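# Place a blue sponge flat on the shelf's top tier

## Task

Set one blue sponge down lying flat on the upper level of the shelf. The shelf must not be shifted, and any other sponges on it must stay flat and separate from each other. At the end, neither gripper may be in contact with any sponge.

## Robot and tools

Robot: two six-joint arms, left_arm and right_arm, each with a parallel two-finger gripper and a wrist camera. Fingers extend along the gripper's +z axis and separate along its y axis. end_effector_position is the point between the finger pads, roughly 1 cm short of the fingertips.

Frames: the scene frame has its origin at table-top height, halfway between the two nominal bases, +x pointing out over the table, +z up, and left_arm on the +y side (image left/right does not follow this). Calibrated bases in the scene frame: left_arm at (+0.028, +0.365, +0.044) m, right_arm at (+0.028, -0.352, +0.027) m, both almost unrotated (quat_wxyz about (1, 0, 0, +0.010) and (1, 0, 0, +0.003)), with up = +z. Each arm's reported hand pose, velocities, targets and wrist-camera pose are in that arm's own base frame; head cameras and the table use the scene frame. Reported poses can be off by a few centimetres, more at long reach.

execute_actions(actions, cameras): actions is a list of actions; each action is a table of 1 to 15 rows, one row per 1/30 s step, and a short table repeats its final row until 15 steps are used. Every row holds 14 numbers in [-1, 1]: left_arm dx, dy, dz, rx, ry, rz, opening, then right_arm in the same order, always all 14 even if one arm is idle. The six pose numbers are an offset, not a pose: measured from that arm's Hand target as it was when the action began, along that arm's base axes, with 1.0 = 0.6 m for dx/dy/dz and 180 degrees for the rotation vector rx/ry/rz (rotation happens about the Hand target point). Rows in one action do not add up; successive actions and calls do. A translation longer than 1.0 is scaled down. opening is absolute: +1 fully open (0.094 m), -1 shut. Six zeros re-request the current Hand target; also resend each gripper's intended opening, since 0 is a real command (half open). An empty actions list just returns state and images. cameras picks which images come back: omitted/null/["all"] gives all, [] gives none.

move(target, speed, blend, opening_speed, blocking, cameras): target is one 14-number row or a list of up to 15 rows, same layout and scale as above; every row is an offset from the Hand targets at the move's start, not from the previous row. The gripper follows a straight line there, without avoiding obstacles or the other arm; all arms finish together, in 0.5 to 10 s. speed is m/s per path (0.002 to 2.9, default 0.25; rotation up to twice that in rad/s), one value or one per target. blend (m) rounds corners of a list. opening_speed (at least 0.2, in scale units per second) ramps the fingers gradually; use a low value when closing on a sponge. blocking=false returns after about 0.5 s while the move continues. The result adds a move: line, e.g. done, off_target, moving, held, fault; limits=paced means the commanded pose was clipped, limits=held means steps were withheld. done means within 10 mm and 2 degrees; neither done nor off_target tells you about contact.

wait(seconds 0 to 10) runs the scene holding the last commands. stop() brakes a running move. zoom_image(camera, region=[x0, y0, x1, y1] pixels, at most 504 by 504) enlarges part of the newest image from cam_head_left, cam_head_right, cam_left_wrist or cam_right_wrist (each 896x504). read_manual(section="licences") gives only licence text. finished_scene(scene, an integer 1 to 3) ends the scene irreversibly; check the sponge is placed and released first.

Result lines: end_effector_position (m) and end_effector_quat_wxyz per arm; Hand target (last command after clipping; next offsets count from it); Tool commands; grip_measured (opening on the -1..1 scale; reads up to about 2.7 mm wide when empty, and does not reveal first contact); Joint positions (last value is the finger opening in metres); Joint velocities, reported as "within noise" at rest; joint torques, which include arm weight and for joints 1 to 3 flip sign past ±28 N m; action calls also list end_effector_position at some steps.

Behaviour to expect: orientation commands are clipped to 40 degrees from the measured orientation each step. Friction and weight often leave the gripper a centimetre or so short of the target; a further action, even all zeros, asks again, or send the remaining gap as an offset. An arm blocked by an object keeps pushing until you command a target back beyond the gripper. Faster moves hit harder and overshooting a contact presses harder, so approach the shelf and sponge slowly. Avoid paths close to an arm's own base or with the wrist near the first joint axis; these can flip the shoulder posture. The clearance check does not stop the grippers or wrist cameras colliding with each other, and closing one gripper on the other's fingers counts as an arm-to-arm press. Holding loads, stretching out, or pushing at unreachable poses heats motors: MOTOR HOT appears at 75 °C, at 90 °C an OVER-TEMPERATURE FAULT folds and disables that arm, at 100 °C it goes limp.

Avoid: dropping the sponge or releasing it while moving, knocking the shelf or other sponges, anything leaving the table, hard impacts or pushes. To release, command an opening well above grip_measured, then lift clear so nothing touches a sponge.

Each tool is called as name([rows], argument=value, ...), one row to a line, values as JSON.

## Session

execute_actions(actions=[])

Scene clock: 0.00 s.
left_arm: end_effector_position=(+0.4037, +0.0232, +0.1015) grip_measured=+1.000 end_effector_quat_wxyz=(+0.592, -0.061, +0.803, -0.007) | right_arm: end_effector_position=(+0.4034, -0.0341, +0.1189) grip_measured=+1.000 end_effector_quat_wxyz=(+0.612, +0.054, +0.785, -0.084)
Joint positions: left_arm=[0.048 1.581 0.38 0.898 -0.015 -0.093 0.094] | right_arm=[0 1.563 0.378 0.94 0.199 -0.019 0.094]
Joint velocities: within noise
Joint torques (N m): no reading
Motor temperatures (°C): left_arm=[26 27 28 25 24 27 28] | right_arm=[27 29 26 27 27 28 28]
Heat: left arm: 28 °C; right arm: 29 °C.
Hand target: left_arm +0.4088, +0.0243, +0.1166; +0.610, -0.060, +0.790, -0.004 | right_arm +0.4078, -0.0355, +0.1345; +0.629, +0.060, +0.770, -0.083
Tool commands: left_gripper/opening=+1.0 right_gripper/opening=+1.0

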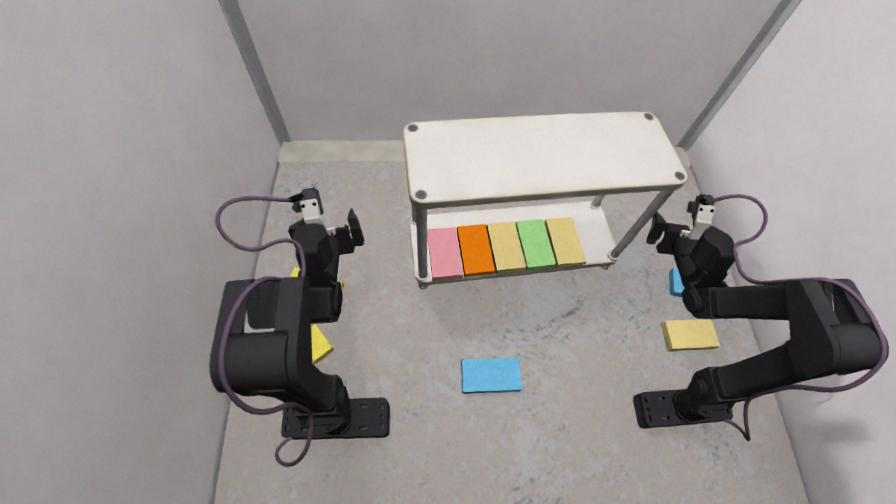

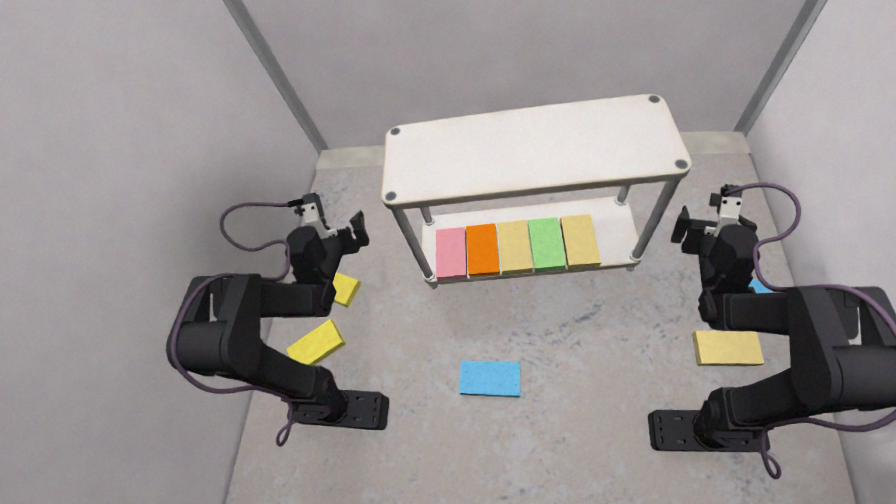

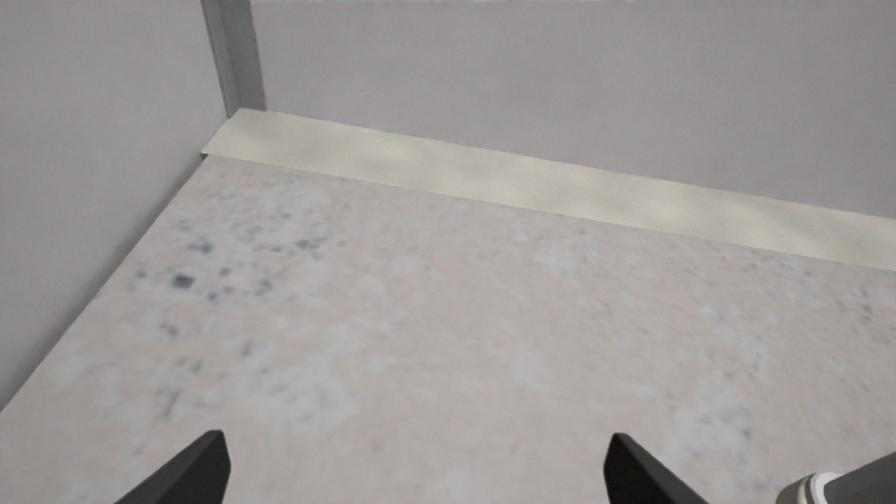

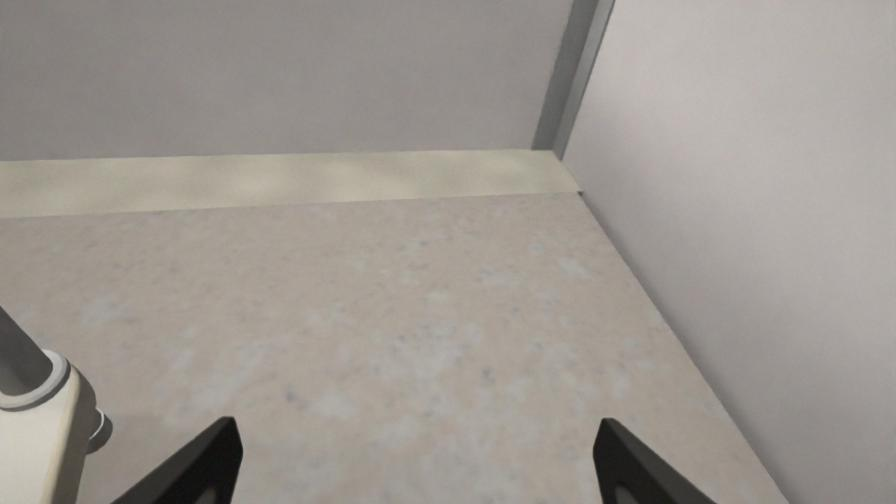

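zoom_image(camera="cam_head_left", region=[420, 320, 560, 420])

zoom_image(camera="cam_head_left", region=[620, 170, 780, 370])

zoom_image(camera="cam_head_right", region=[640, 170, 860, 380])

zoom_image(camera="cam_head_left", region=[390, 100, 710, 300])

Scaled by 3.600 from the camera's 896x504 image, which has a finer 1280x720 frame.

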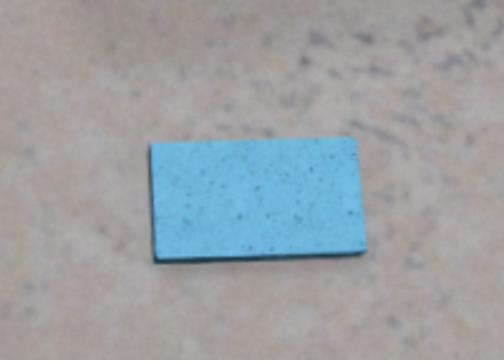

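Scaled by 2.520 from the camera's 896x504 image, which has a finer 1280x720 frame.

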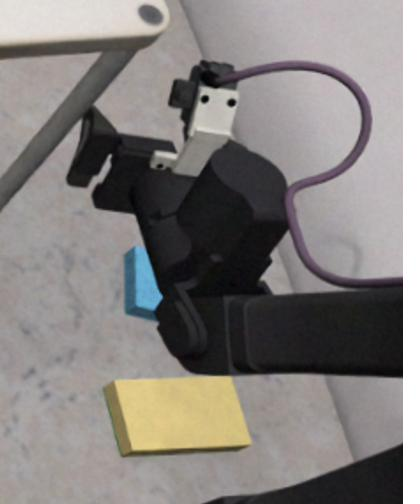

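Scaled by 2.291 from the camera's 896x504 image, which has a finer 1280x720 frame.

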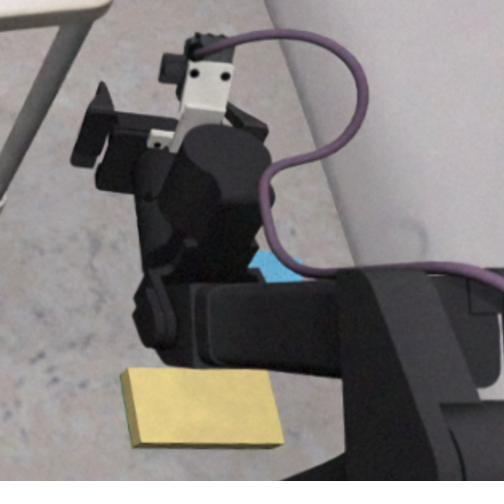

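Scaled by 1.575 from the camera's 896x504 image, which has a finer 1280x720 frame.

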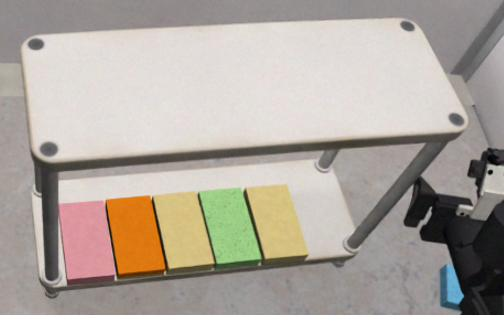

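move([
  [0, 0, 0, 0, 0, 0, 1, -0.1913, 0.0592, 0.0842, 0.0281, 0.2154, 0.0820, 1],
  [0, 0, 0, 0, 0, 0, 1, -0.3463, 0.4258, 0.0842, -0.0687, 0.2171, 0.3481, 1],
  [0, 0, 0, 0, 0, 0, 1, -0.528, 0.7242, -0.0408, -0.0980, 0.1473, 0.5503, 1],
], speed=0.22, blend=[0.05, 0.05, 0])

Scene clock: 10.17 s.
left_arm: end_effector_position=(+0.4037, +0.0232, +0.1015) grip_measured=+1.000 end_effector_quat_wxyz=(+0.592, -0.061, +0.803, -0.007) | right_arm: end_effector_position=(+0.0888, +0.3864, +0.0956) grip_measured=+1.000 end_effector_quat_wxyz=(-0.277, +0.645, -0.653, -0.285)
Joint positions: left_arm=[0.048 1.581 0.38 0.898 -0.015 -0.093 0.094] | right_arm=[1.231 1.484 0.774 -0.074 -0.251 -0.223 0.094]
Joint velocities: within noise
Joint torques (N m): left_arm=[0.08 -4.83 5.12 1.86 -0.01 0] | right_arm=[0.08 -5.26 5.52 2.4 -0.32 -0.07]
Motor temperatures (°C): left_arm=[26 28 29 28 24 27 28] | right_arm=[27 30 27 30 27 28 28]
Heat: left arm: 29 °C; right arm: 30 °C.
Hand target: left_arm +0.4088, +0.0243, +0.1166; +0.610, -0.060, +0.790, -0.004 | right_arm +0.0910, +0.3990, +0.1100; -0.303, +0.642, -0.634, -0.306
Off the commanded pose: left_arm 0.016 m, 3 deg | right_arm 0.019 m, 4 deg.
move: off_target (left_arm, right_arm)

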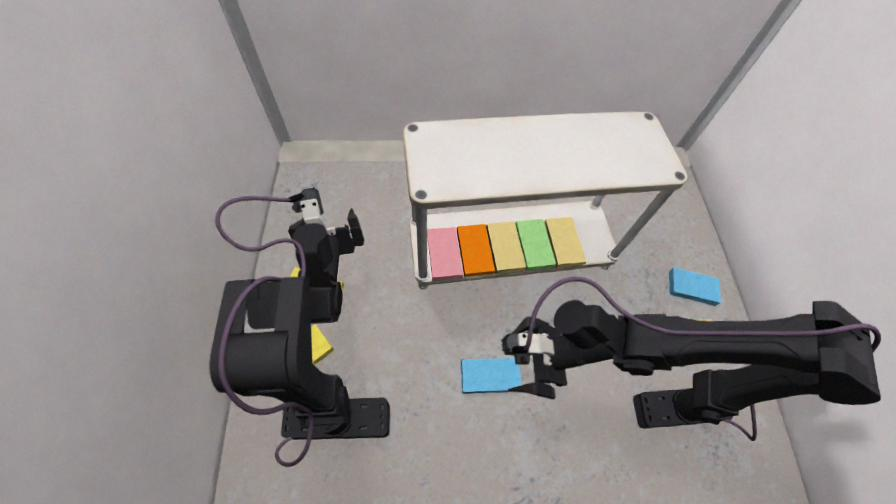

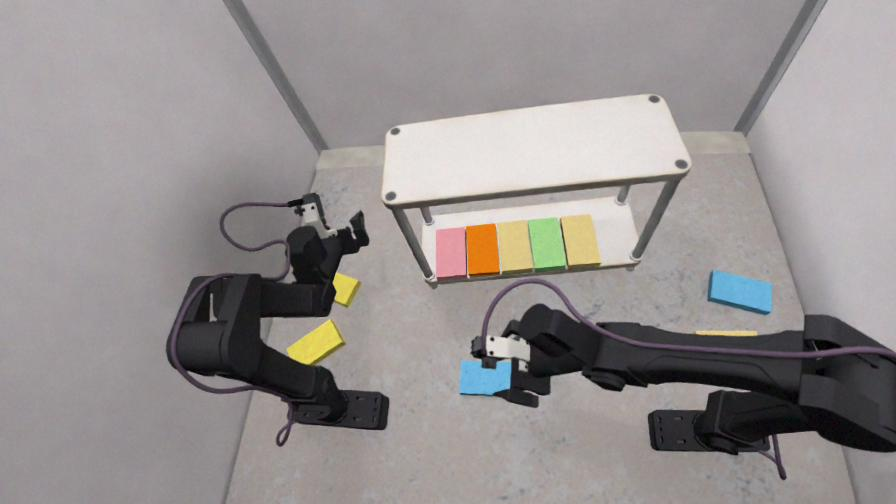

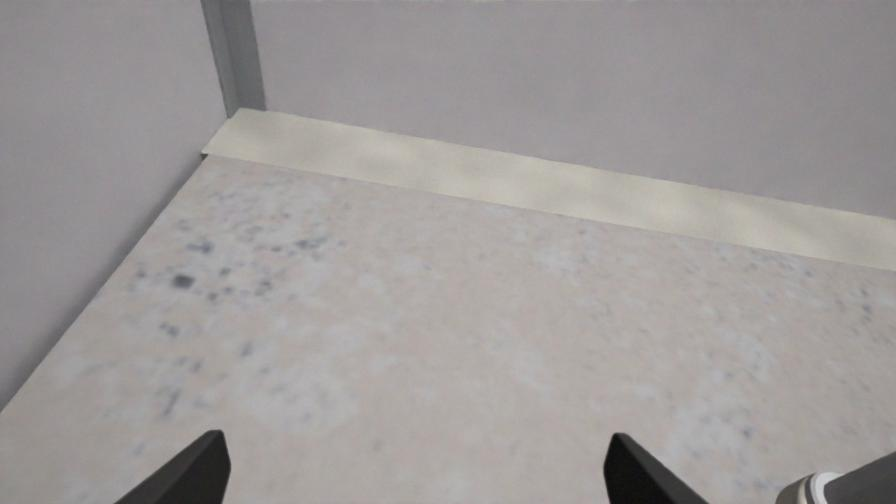

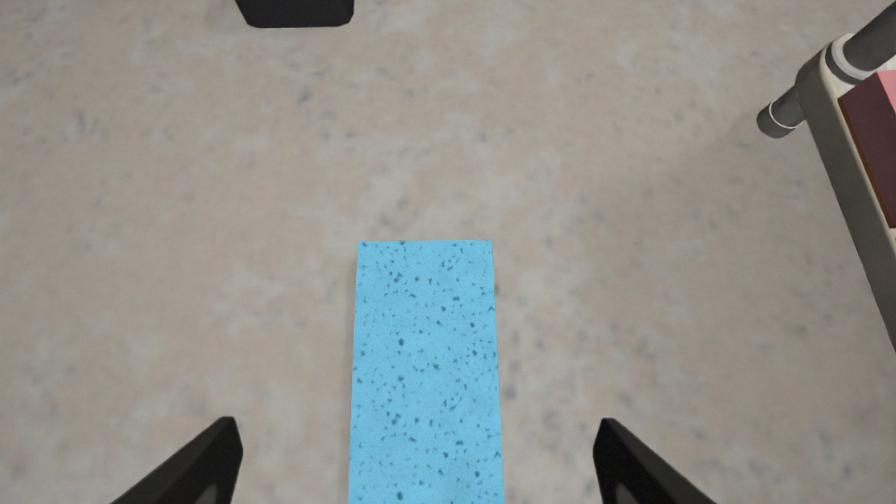

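move(target=[0, 0, 0, 0, 0, 0, 1, -0.0055, 0.0393, -0.105, 0.0067, -0.0047, 0.0092, 1], speed=0.1, cameras=["cam_right_wrist", "cam_head_left", "cam_head_right"])

Scene clock: 14.80 s.
left_arm: end_effector_position=(+0.4037, +0.0232, +0.1015) grip_measured=+1.000 end_effector_quat_wxyz=(+0.592, -0.061, +0.803, -0.007) | right_arm: end_effector_position=(+0.0932, +0.4141, +0.0387) grip_measured=+1.000 end_effector_quat_wxyz=(-0.292, +0.646, -0.641, -0.294)
Joint positions: left_arm=[0.048 1.581 0.38 0.898 -0.015 -0.093 0.094] | right_arm=[1.243 1.733 0.723 0.264 -0.251 -0.226 0.094]
Joint velocities: within noise
Joint torques (N m): left_arm=[0.03 -4.83 5.14 1.88 0 -0.01] | right_arm=[0.31 -6.5 3.59 2.46 -0.29 -0.06]
Motor temperatures (°C): left_arm=[26 28 30 29 24 27 28] | right_arm=[27 31 28 31 27 28 28]
Heat: left arm: 30 °C; right arm: 31 °C.
Hand target: left_arm +0.4088, +0.0243, +0.1166; +0.610, -0.060, +0.790, -0.004 | right_arm +0.0877, +0.4226, +0.0470; -0.310, +0.650, -0.619, -0.312
Off the commanded pose: left_arm 0.016 m, 3 deg | right_arm 0.013 m, 4 deg.
move: off_target (left_arm, right_arm)
Images, in order (width x height): cam_head_left 896x504, cam_head_right 896x504, cam_right_wrist 896x504.

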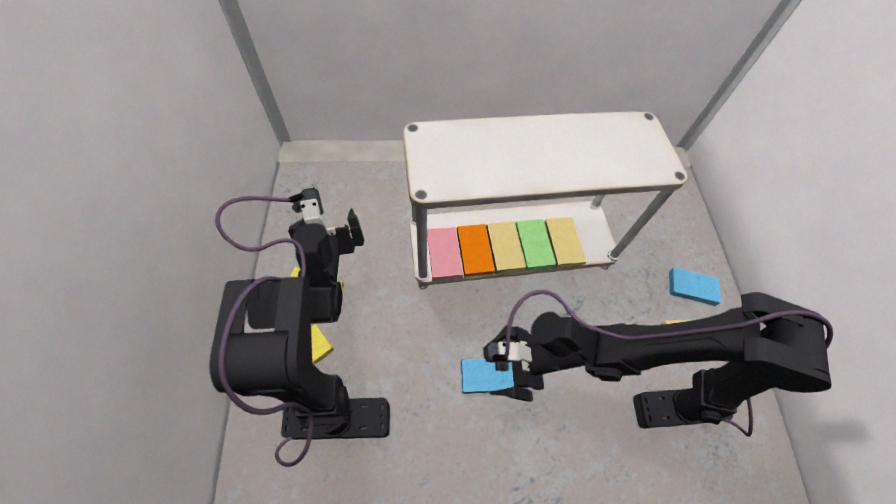

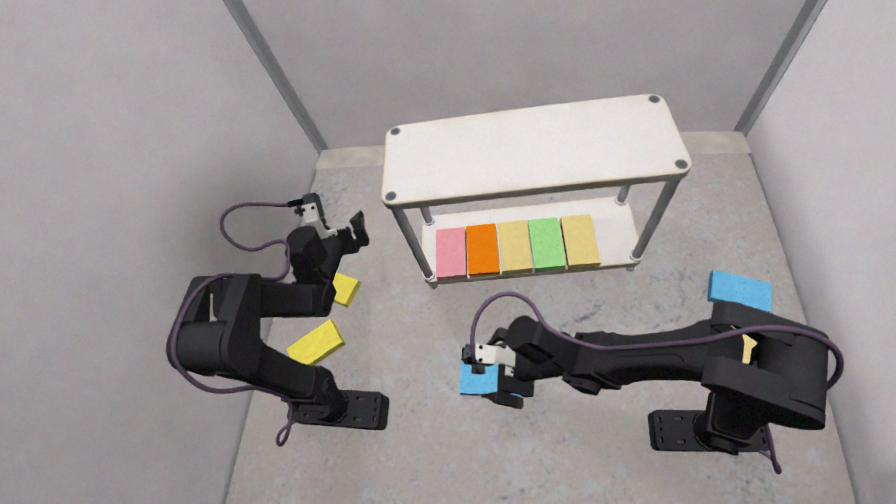

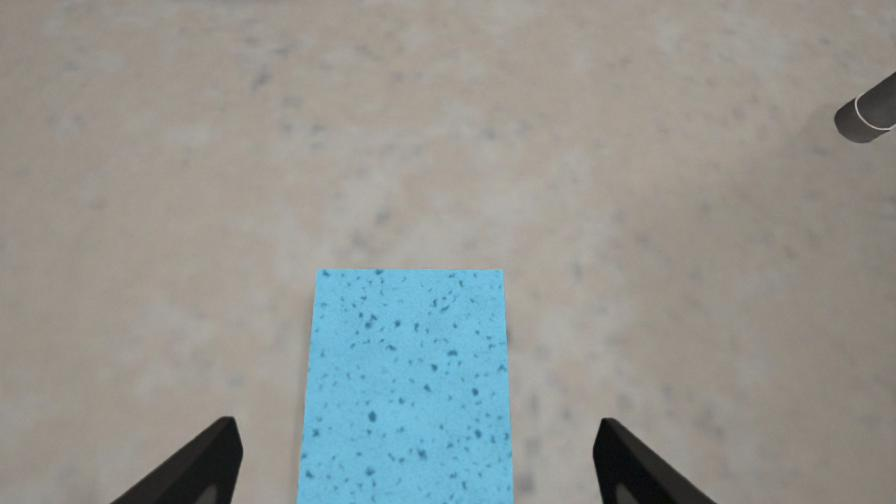

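move(target=[0, 0, 0, 0, 0, 0, 1, -0.012, -0.0033, -0.0445, 0, 0, 0.0078, 1], speed=0.08, cameras=["cam_right_wrist", "cam_head_left"])

Scene clock: 17.83 s.
left_arm: end_effector_position=(+0.4037, +0.0232, +0.1015) grip_measured=+1.000 end_effector_quat_wxyz=(+0.592, -0.061, +0.803, -0.007) | right_arm: end_effector_position=(+0.0869, +0.4118, +0.0109) grip_measured=+1.000 end_effector_quat_wxyz=(-0.288, +0.653, -0.635, -0.296)
Joint positions: left_arm=[0.048 1.581 0.38 0.898 -0.015 -0.093 0.094] | right_arm=[1.252 1.819 0.675 0.393 -0.258 -0.235 0.094]
Joint velocities: within noise
Joint torques (N m): left_arm=[0.01 -4.82 5.19 1.86 -0.01 -0.01] | right_arm=[0.34 -6.67 3.22 2.46 -0.33 -0.07]
Motor temperatures (°C): left_arm=[26 28 30 29 24 27 28] | right_arm=[27 31 28 32 27 28 28]
Heat: left arm: 30 °C; right arm: 32 °C.
Hand target: left_arm +0.4088, +0.0243, +0.1166; +0.610, -0.060, +0.790, -0.004 | right_arm +0.0805, +0.4206, +0.0203; -0.306, +0.658, -0.611, -0.316
Off the commanded pose: left_arm 0.016 m, 3 deg | right_arm 0.014 m, 4 deg.
move: off_target (left_arm, right_arm)
Images, in order (width x height): cam_head_left 896x504, cam_right_wrist 896x504.

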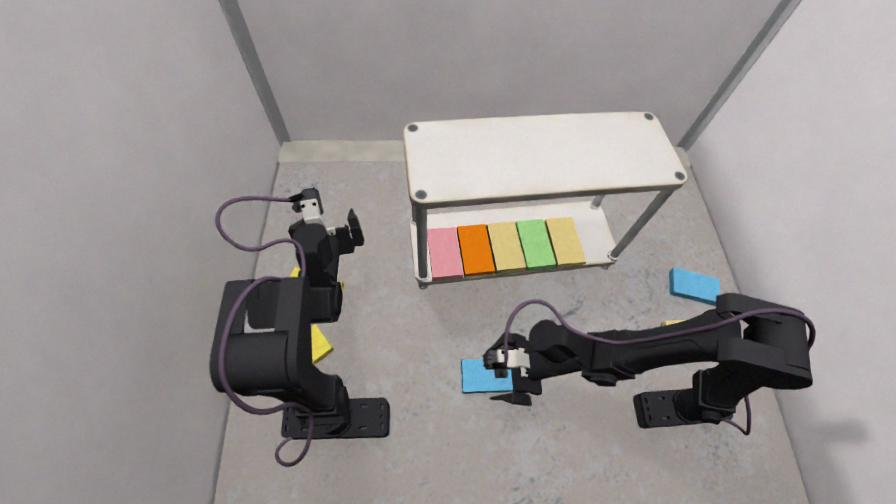

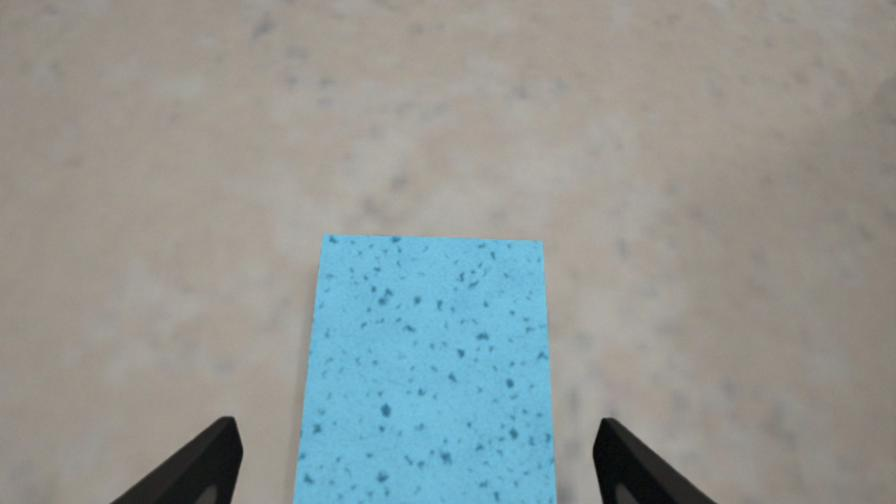

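move(target=[0, 0, 0, 0, 0, 0, 1, 0, 0, -0.0175, 0, 0, 0, 1], speed=0.05, cameras=["cam_right_wrist", "cam_head_left"])

Scene clock: 19.60 s.
left_arm: end_effector_position=(+0.4037, +0.0232, +0.1015) grip_measured=+1.000 end_effector_quat_wxyz=(+0.592, -0.061, +0.803, -0.007) | right_arm: end_effector_position=(+0.0871, +0.4125, +0.0013) grip_measured=+1.000 end_effector_quat_wxyz=(-0.289, +0.653, -0.634, -0.296)
Joint positions: left_arm=[0.048 1.581 0.38 0.898 -0.015 -0.093 0.094] | right_arm=[1.252 1.859 0.666 0.445 -0.258 -0.235 0.094]
Joint velocities: within noise
Joint torques (N m): left_arm=[0.01 -4.85 5.12 1.85 0 -0.02] | right_arm=[0.34 -6.78 3.02 2.45 -0.32 -0.07]
Motor temperatures (°C): left_arm=[26 28 30 29 24 27 28] | right_arm=[27 31 27 32 27 28 28]
Heat: left arm: 30 °C; right arm: 32 °C.
Hand target: left_arm +0.4088, +0.0243, +0.1166; +0.610, -0.060, +0.790, -0.004 | right_arm +0.0805, +0.4206, +0.0098; -0.306, +0.658, -0.611, -0.316
Off the commanded pose: left_arm 0.016 m, 3 deg | right_arm 0.014 m, 4 deg.
move: off_target (left_arm, right_arm)
Images, in order (width x height): cam_head_left 896x504, cam_right_wrist 896x504.

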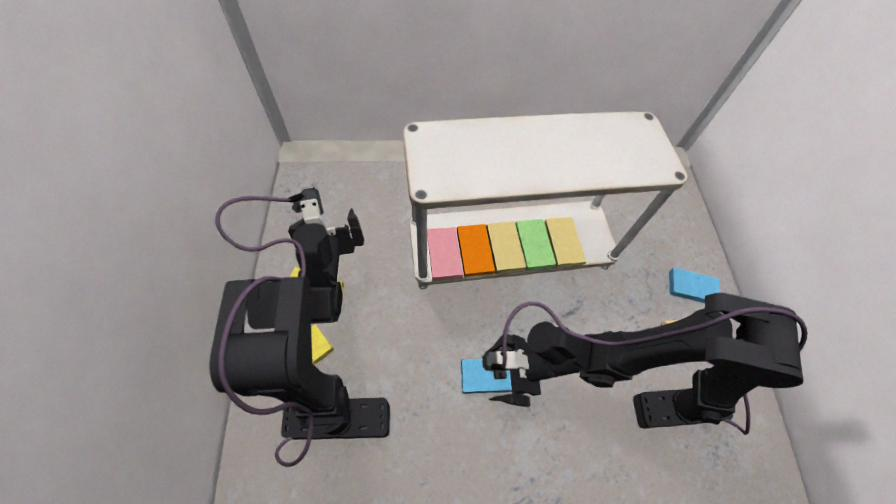

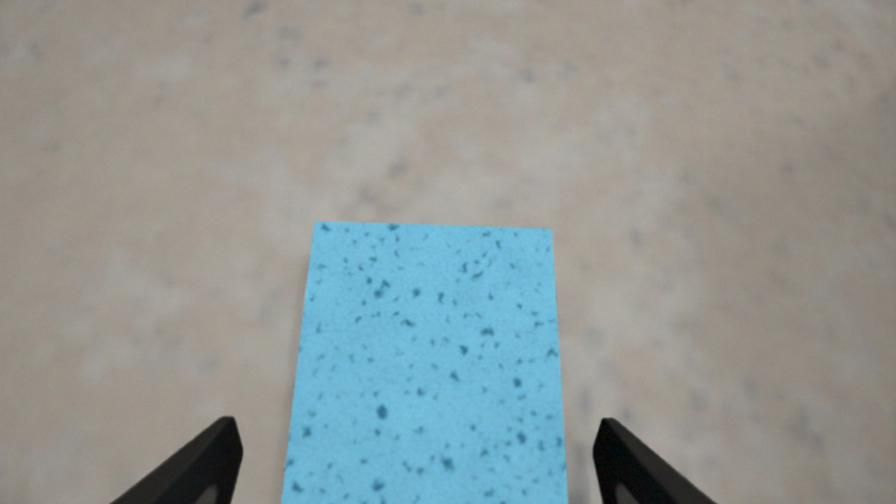

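move(target=[0, 0, 0, 0, 0, 0, 1, 0, 0, 0, 0, 0, 0, 0.28], opening_speed=0.5, cameras=["cam_right_wrist", "cam_head_left"])

Scene clock: 22.07 s.
left_arm: end_effector_position=(+0.4037, +0.0232, +0.1015) grip_measured=+1.000 end_effector_quat_wxyz=(+0.592, -0.061, +0.803, -0.007) | right_arm: end_effector_position=(+0.0871, +0.4132, +0.0021) grip_measured=+0.351 end_effector_quat_wxyz=(-0.291, +0.653, -0.633, -0.298)
Joint positions: left_arm=[0.048 1.581 0.38 0.898 -0.015 -0.093 0.094] | right_arm=[1.252 1.859 0.666 0.449 -0.26 -0.235 0.063]
Joint velocities: within noise
Joint torques (N m): left_arm=[0.02 -4.86 5.12 1.88 -0.02 -0.01] | right_arm=[0.34 -6.75 3 2.42 -0.32 -0.06]
Motor temperatures (°C): left_arm=[26 28 30 30 24 27 28] | right_arm=[27 31 27 33 27 28 28]
Heat: left arm: 30 °C; right arm: 33 °C.
Hand target: left_arm +0.4088, +0.0243, +0.1166; +0.610, -0.060, +0.790, -0.004 | right_arm +0.0805, +0.4206, +0.0098; -0.306, +0.658, -0.611, -0.316
Off the commanded pose: left_arm 0.016 m, 3 deg | right_arm 0.013 m, 4 deg.
move: off_target (left_arm, right_arm)
Images, in order (width x height): cam_head_left 896x504, cam_right_wrist 896x504.

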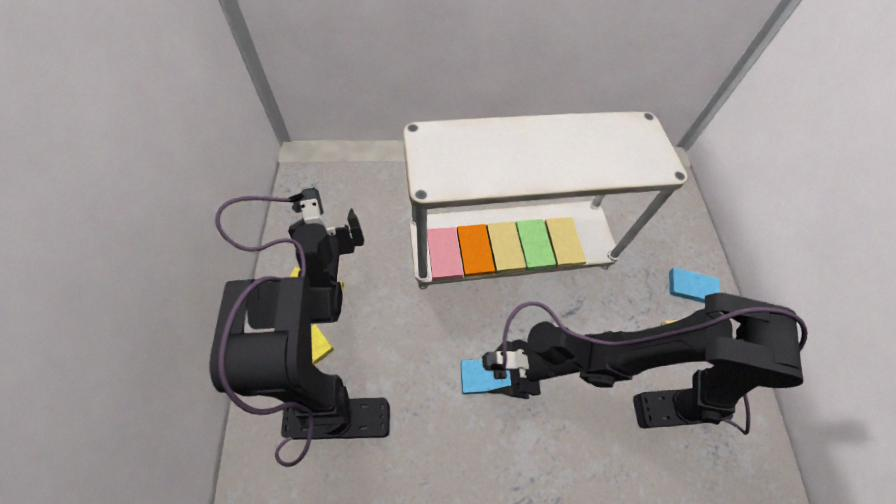

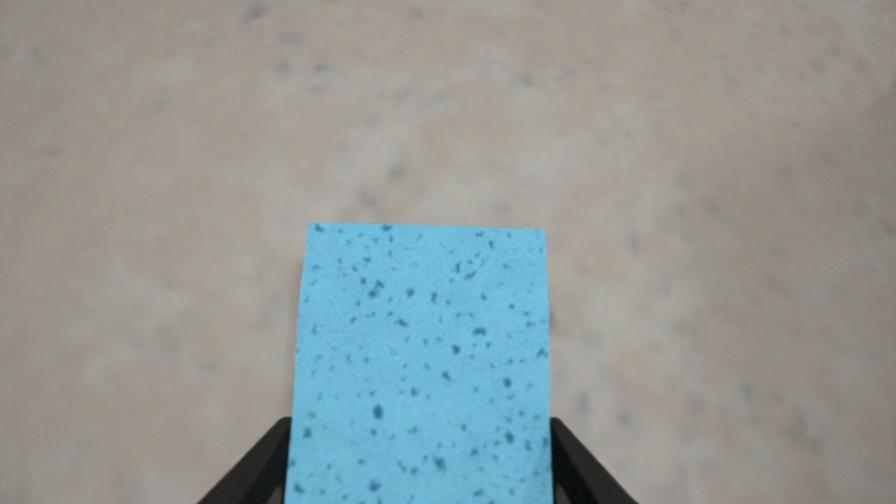

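move([
  [0, 0, 0, 0, 0, 0, 1, 0.0325, -0.026, 0.2087, 0, 0, -0.0367, 0.28],
  [0, 0, 0, 0, 0, 0, 1, 0.1958, -0.231, 0.637, 0, 0, -0.2033, 0.28],
  [0, 0, 0, 0, 0, 0, 1, 0.3542, -0.3327, 0.6753, 0, 0, -0.3144, 0.28],
  [0, 0, 0, 0, 0, 0, 1, 0.5608, -0.3543, 0.6537, 0, 0, -0.4089, 0.28],
], speed=0.18, blend=[0.04, 0.05, 0.05, 0])

Scene clock: 28.87 s.
left_arm: end_effector_position=(+0.4037, +0.0232, +0.1015) grip_measured=+1.000 end_effector_quat_wxyz=(+0.592, -0.061, +0.803, -0.007) | right_arm: end_effector_position=(+0.4230, +0.2130, +0.3922) grip_measured=+0.349 end_effector_quat_wxyz=(+0.431, -0.169, +0.883, +0.073)
Joint positions: left_arm=[0.048 1.581 0.38 0.898 -0.015 -0.093 0.094] | right_arm=[0.51 1.871 2.398 -1.198 0.121 0.073 0.063]
Joint velocities: within noise
Joint torques (N m): left_arm=[0.08 -4.86 5.12 1.87 -0.01 -0.01] | right_arm=[-0.34 -7.69 7.62 1.39 0.12 0.07]
Motor temperatures (°C): left_arm=[26 28 30 30 24 27 28] | right_arm=[27 31 28 33 27 28 29]
Heat: left arm: 30 °C; right arm: 33 °C.
Hand target: left_arm +0.4088, +0.0243, +0.1166; +0.610, -0.060, +0.790, -0.004 | right_arm +0.4170, +0.2080, +0.4021; +0.435, -0.160, +0.883, +0.070
Off the commanded pose: left_arm 0.016 m, 3 deg | right_arm 0.013 m, 1 deg.
move: off_target (left_arm, right_arm)

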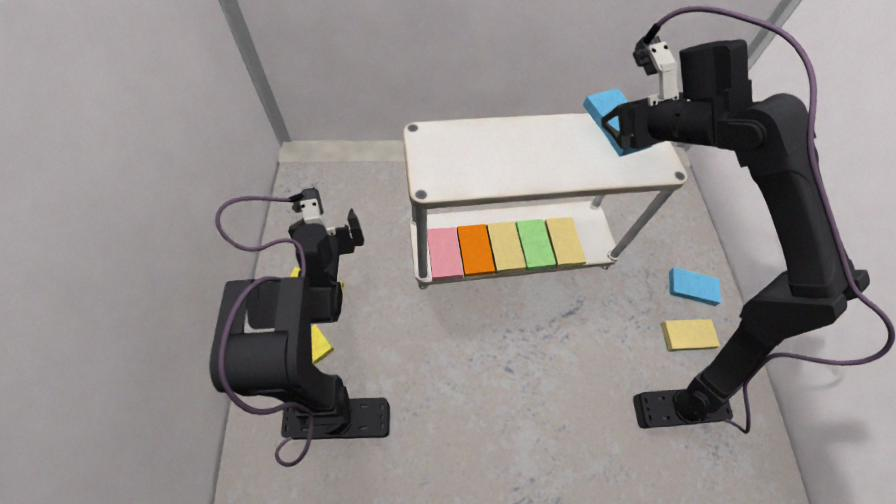

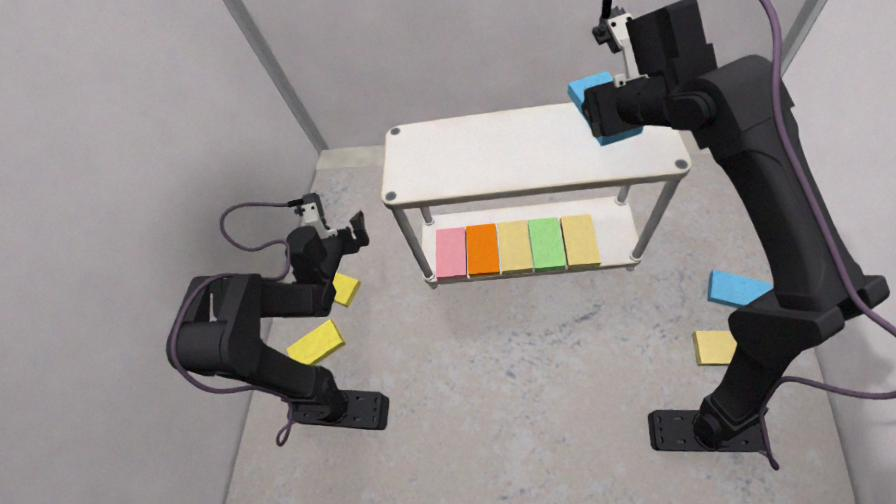

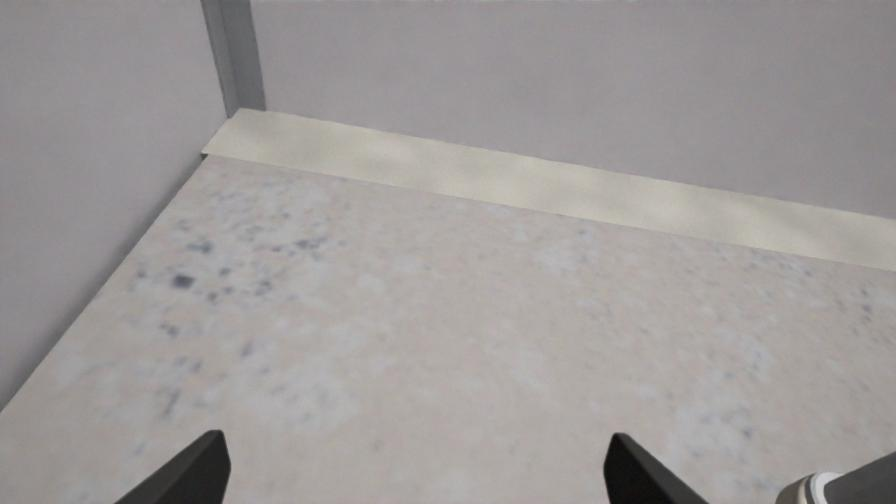

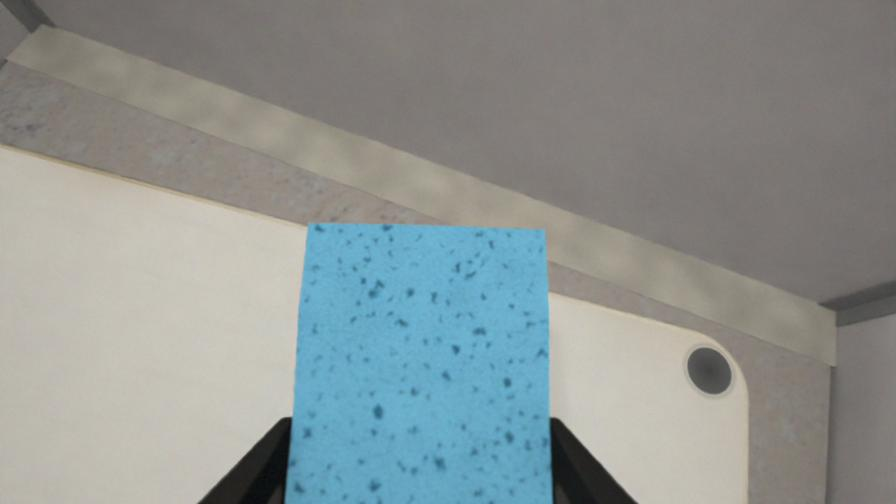

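move(target=[0, 0, 0, 0, 0, 0, 1, 0.0033, -0.005, -0.05, 0, 0, 0, 0.28], speed=0.06, cameras=["cam_right_wrist", "cam_head_left", "cam_head_right"])

Scene clock: 31.10 s.
left_arm: end_effector_position=(+0.4037, +0.0232, +0.1015) grip_measured=+1.000 end_effector_quat_wxyz=(+0.592, -0.061, +0.803, -0.007) | right_arm: end_effector_position=(+0.4177, +0.2100, +0.3564) grip_measured=+0.349 end_effector_quat_wxyz=(+0.408, -0.167, +0.895, +0.068)
Joint positions: left_arm=[0.048 1.581 0.38 0.898 -0.015 -0.093 0.094] | right_arm=[0.51 1.779 2.143 -1.089 0.121 0.085 0.063]
Joint velocities: within noise
Joint torques (N m): left_arm=[0.03 -4.88 5.12 1.86 -0.03 -0.01] | right_arm=[-0.49 -9.55 3.45 2.22 0.04 0]
Motor temperatures (°C): left_arm=[26 28 30 31 24 27 28] | right_arm=[27 32 28 33 27 28 29]
Heat: left arm: 31 °C; right arm: 33 °C.
Hand target: left_arm +0.4088, +0.0243, +0.1166; +0.610, -0.060, +0.790, -0.004 | right_arm +0.4189, +0.2050, +0.3721; +0.435, -0.160, +0.883, +0.070
Off the commanded pose: left_arm 0.016 m, 3 deg | right_arm 0.016 m, 3 deg.
move: off_target (left_arm, right_arm)
Images, in order (width x height): cam_head_left 896x504, cam_head_right 896x504, cam_right_wrist 896x504.

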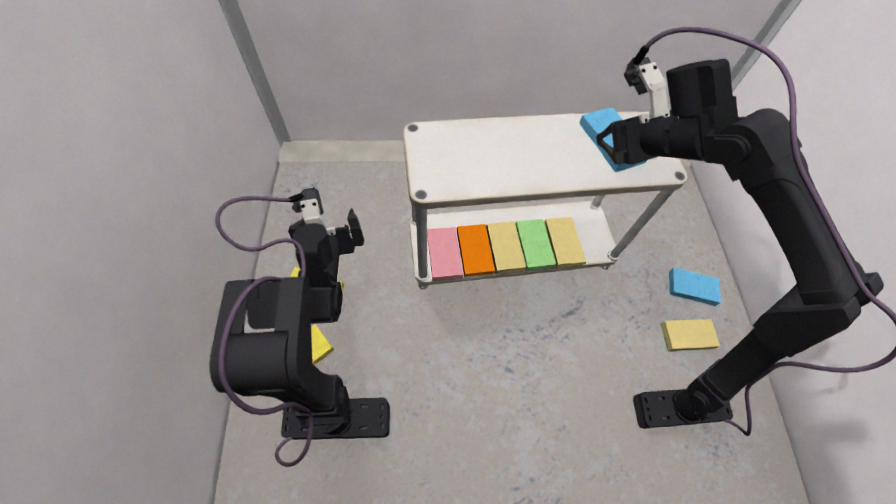

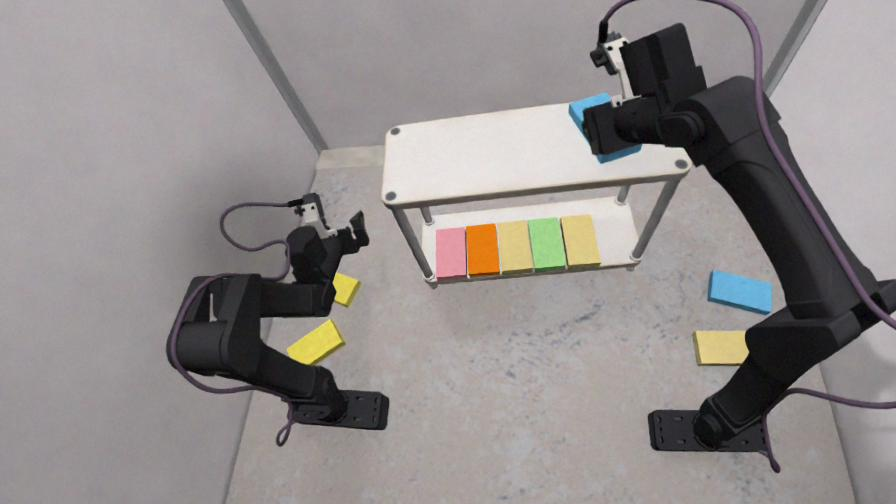

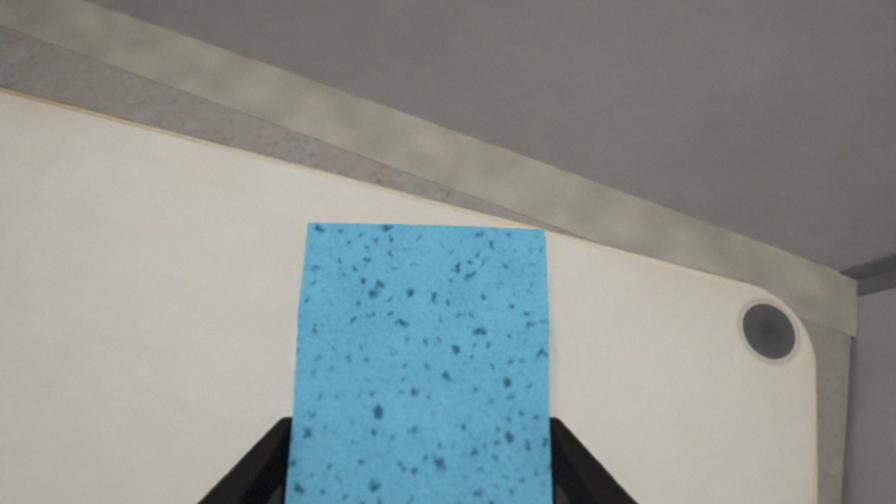

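move(target=[0, 0, 0, 0, 0, 0, 1, 0, 0, -0.0117, 0, 0, 0, 0.28], speed=0.05, cameras=["cam_right_wrist", "cam_head_left", "cam_head_right"])

Scene clock: 32.53 s.
left_arm: end_effector_position=(+0.4037, +0.0232, +0.1015) grip_measured=+1.000 end_effector_quat_wxyz=(+0.592, -0.061, +0.803, -0.007) | right_arm: end_effector_position=(+0.4180, +0.2102, +0.3573) grip_measured=+0.349 end_effector_quat_wxyz=(+0.419, -0.166, +0.890, +0.071)
Joint positions: left_arm=[0.048 1.581 0.38 0.898 -0.015 -0.093 0.094] | right_arm=[0.51 1.75 2.088 -1.037 0.121 0.085 0.063]
Joint velocities: within noise
Joint torques (N m): left_arm=[0.06 -4.89 5.14 1.85 0 -0.01] | right_arm=[-0.49 -8.8 3.28 2.11 0.04 -0.01]
Motor temperatures (°C): left_arm=[26 28 30 31 24 27 28] | right_arm=[27 32 28 33 27 28 29]
Heat: left arm: 31 °C; right arm: 33 °C.
Hand target: left_arm +0.4088, +0.0243, +0.1166; +0.610, -0.060, +0.790, -0.004 | right_arm +0.4189, +0.2050, +0.3650; +0.435, -0.160, +0.883, +0.070
Off the commanded pose: left_arm 0.016 m, 3 deg | right_arm 0.009 m, 2 deg.
move: off_target (left_arm)
Images, in order (width x height): cam_head_left 896x504, cam_head_right 896x504, cam_right_wrist 896x504.

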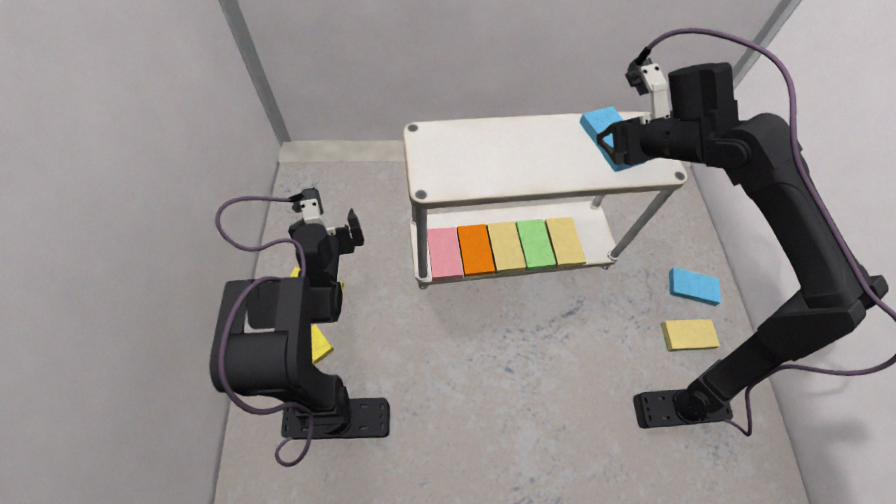

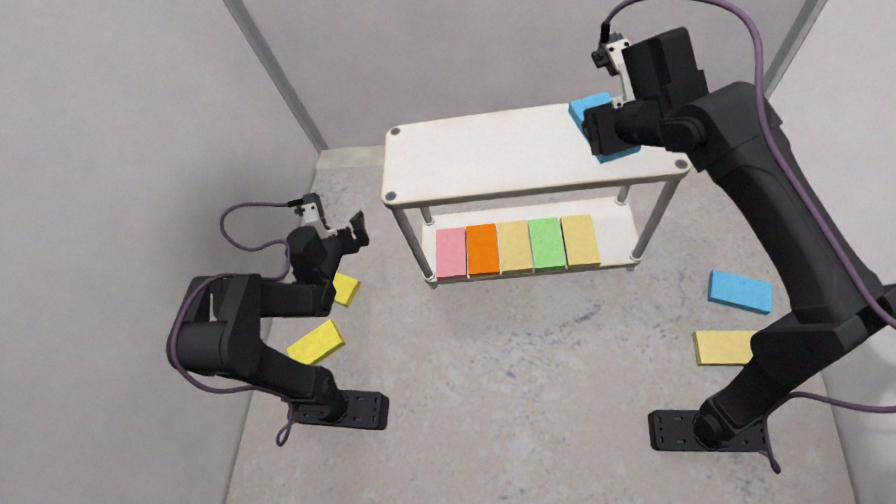

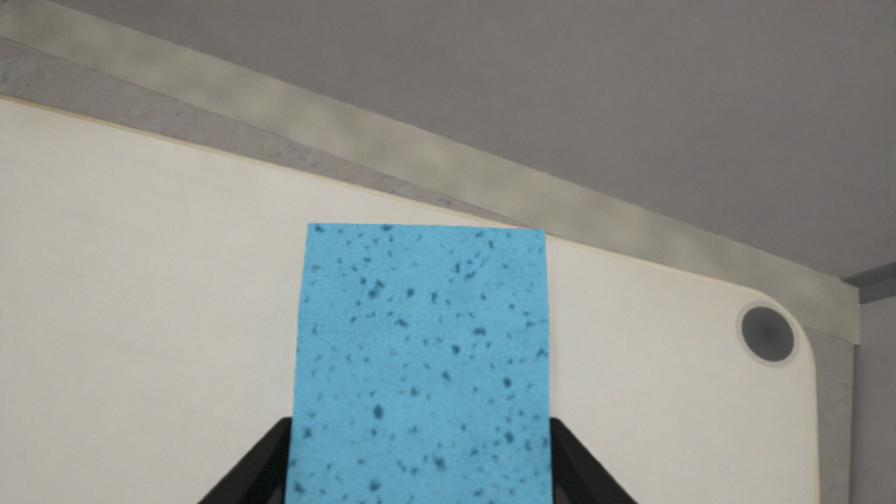

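move(target=[0, 0, 0, 0, 0, 0, 1, 0, 0, 0.005, 0, 0, 0, 0.8], speed=0.05, opening_speed=0.5, cameras=["cam_right_wrist", "cam_head_left", "cam_head_right"])

Scene clock: 34.33 s.
left_arm: end_effector_position=(+0.4037, +0.0232, +0.1015) grip_measured=+1.000 end_effector_quat_wxyz=(+0.592, -0.061, +0.803, -0.007) | right_arm: end_effector_position=(+0.4178, +0.2100, +0.3570) grip_measured=+0.797 end_effector_quat_wxyz=(+0.418, -0.166, +0.890, +0.071)
Joint positions: left_arm=[0.048 1.581 0.38 0.898 -0.015 -0.093 0.094] | right_arm=[0.51 1.75 2.088 -1.039 0.121 0.085 0.084]
Joint velocities: within noise
Joint torques (N m): left_arm=[0.06 -4.83 5.19 1.86 0 0] | right_arm=[-0.49 -8.28 4.93 1.95 0.03 -0.01]
Motor temperatures (°C): left_arm=[26 28 30 31 24 27 28] | right_arm=[27 32 28 33 27 28 29]
Heat: left arm: 31 °C; right arm: 33 °C.
Hand target: left_arm +0.4088, +0.0243, +0.1166; +0.610, -0.060, +0.790, -0.004 | right_arm +0.4189, +0.2050, +0.3680; +0.435, -0.160, +0.883, +0.070
Off the commanded pose: left_arm 0.016 m, 3 deg | right_arm 0.012 m, 2 deg.
move: off_target (left_arm, right_arm)
Images, in order (width x height): cam_head_left 896x504, cam_head_right 896x504, cam_right_wrist 896x504.

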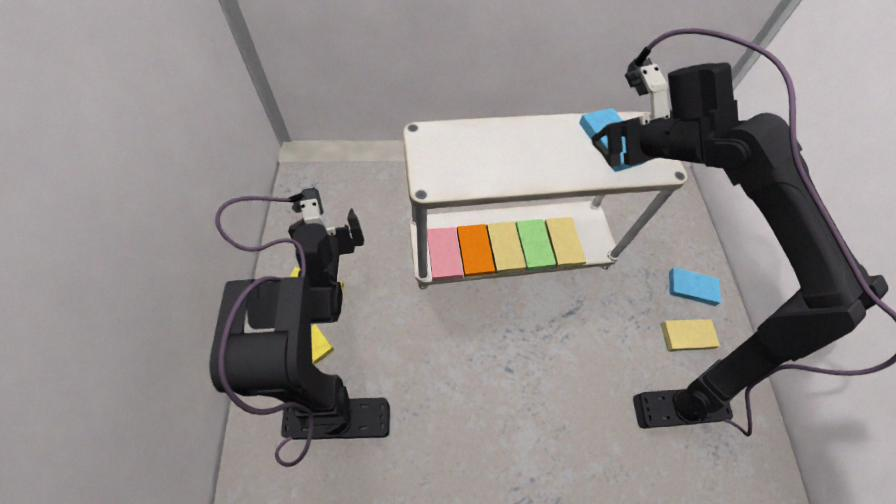

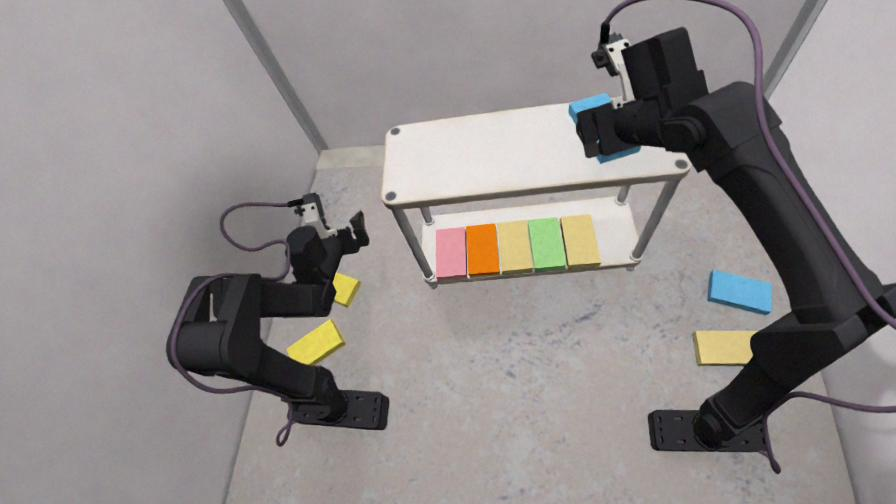

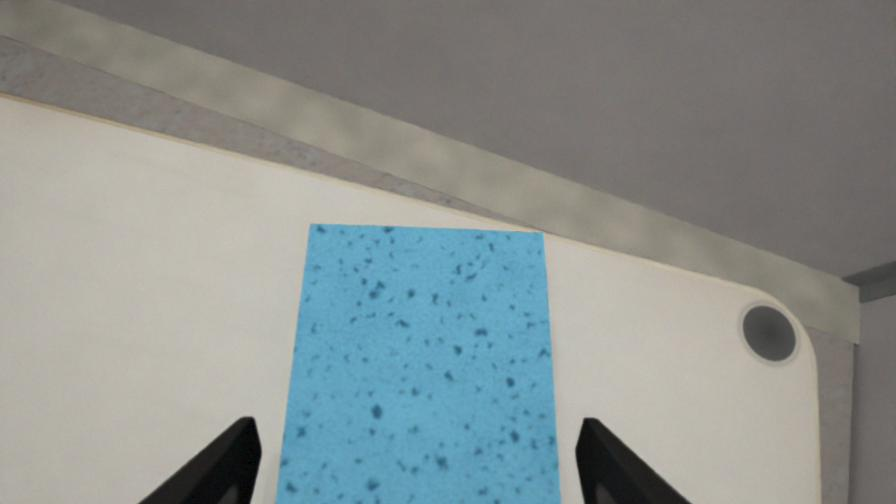

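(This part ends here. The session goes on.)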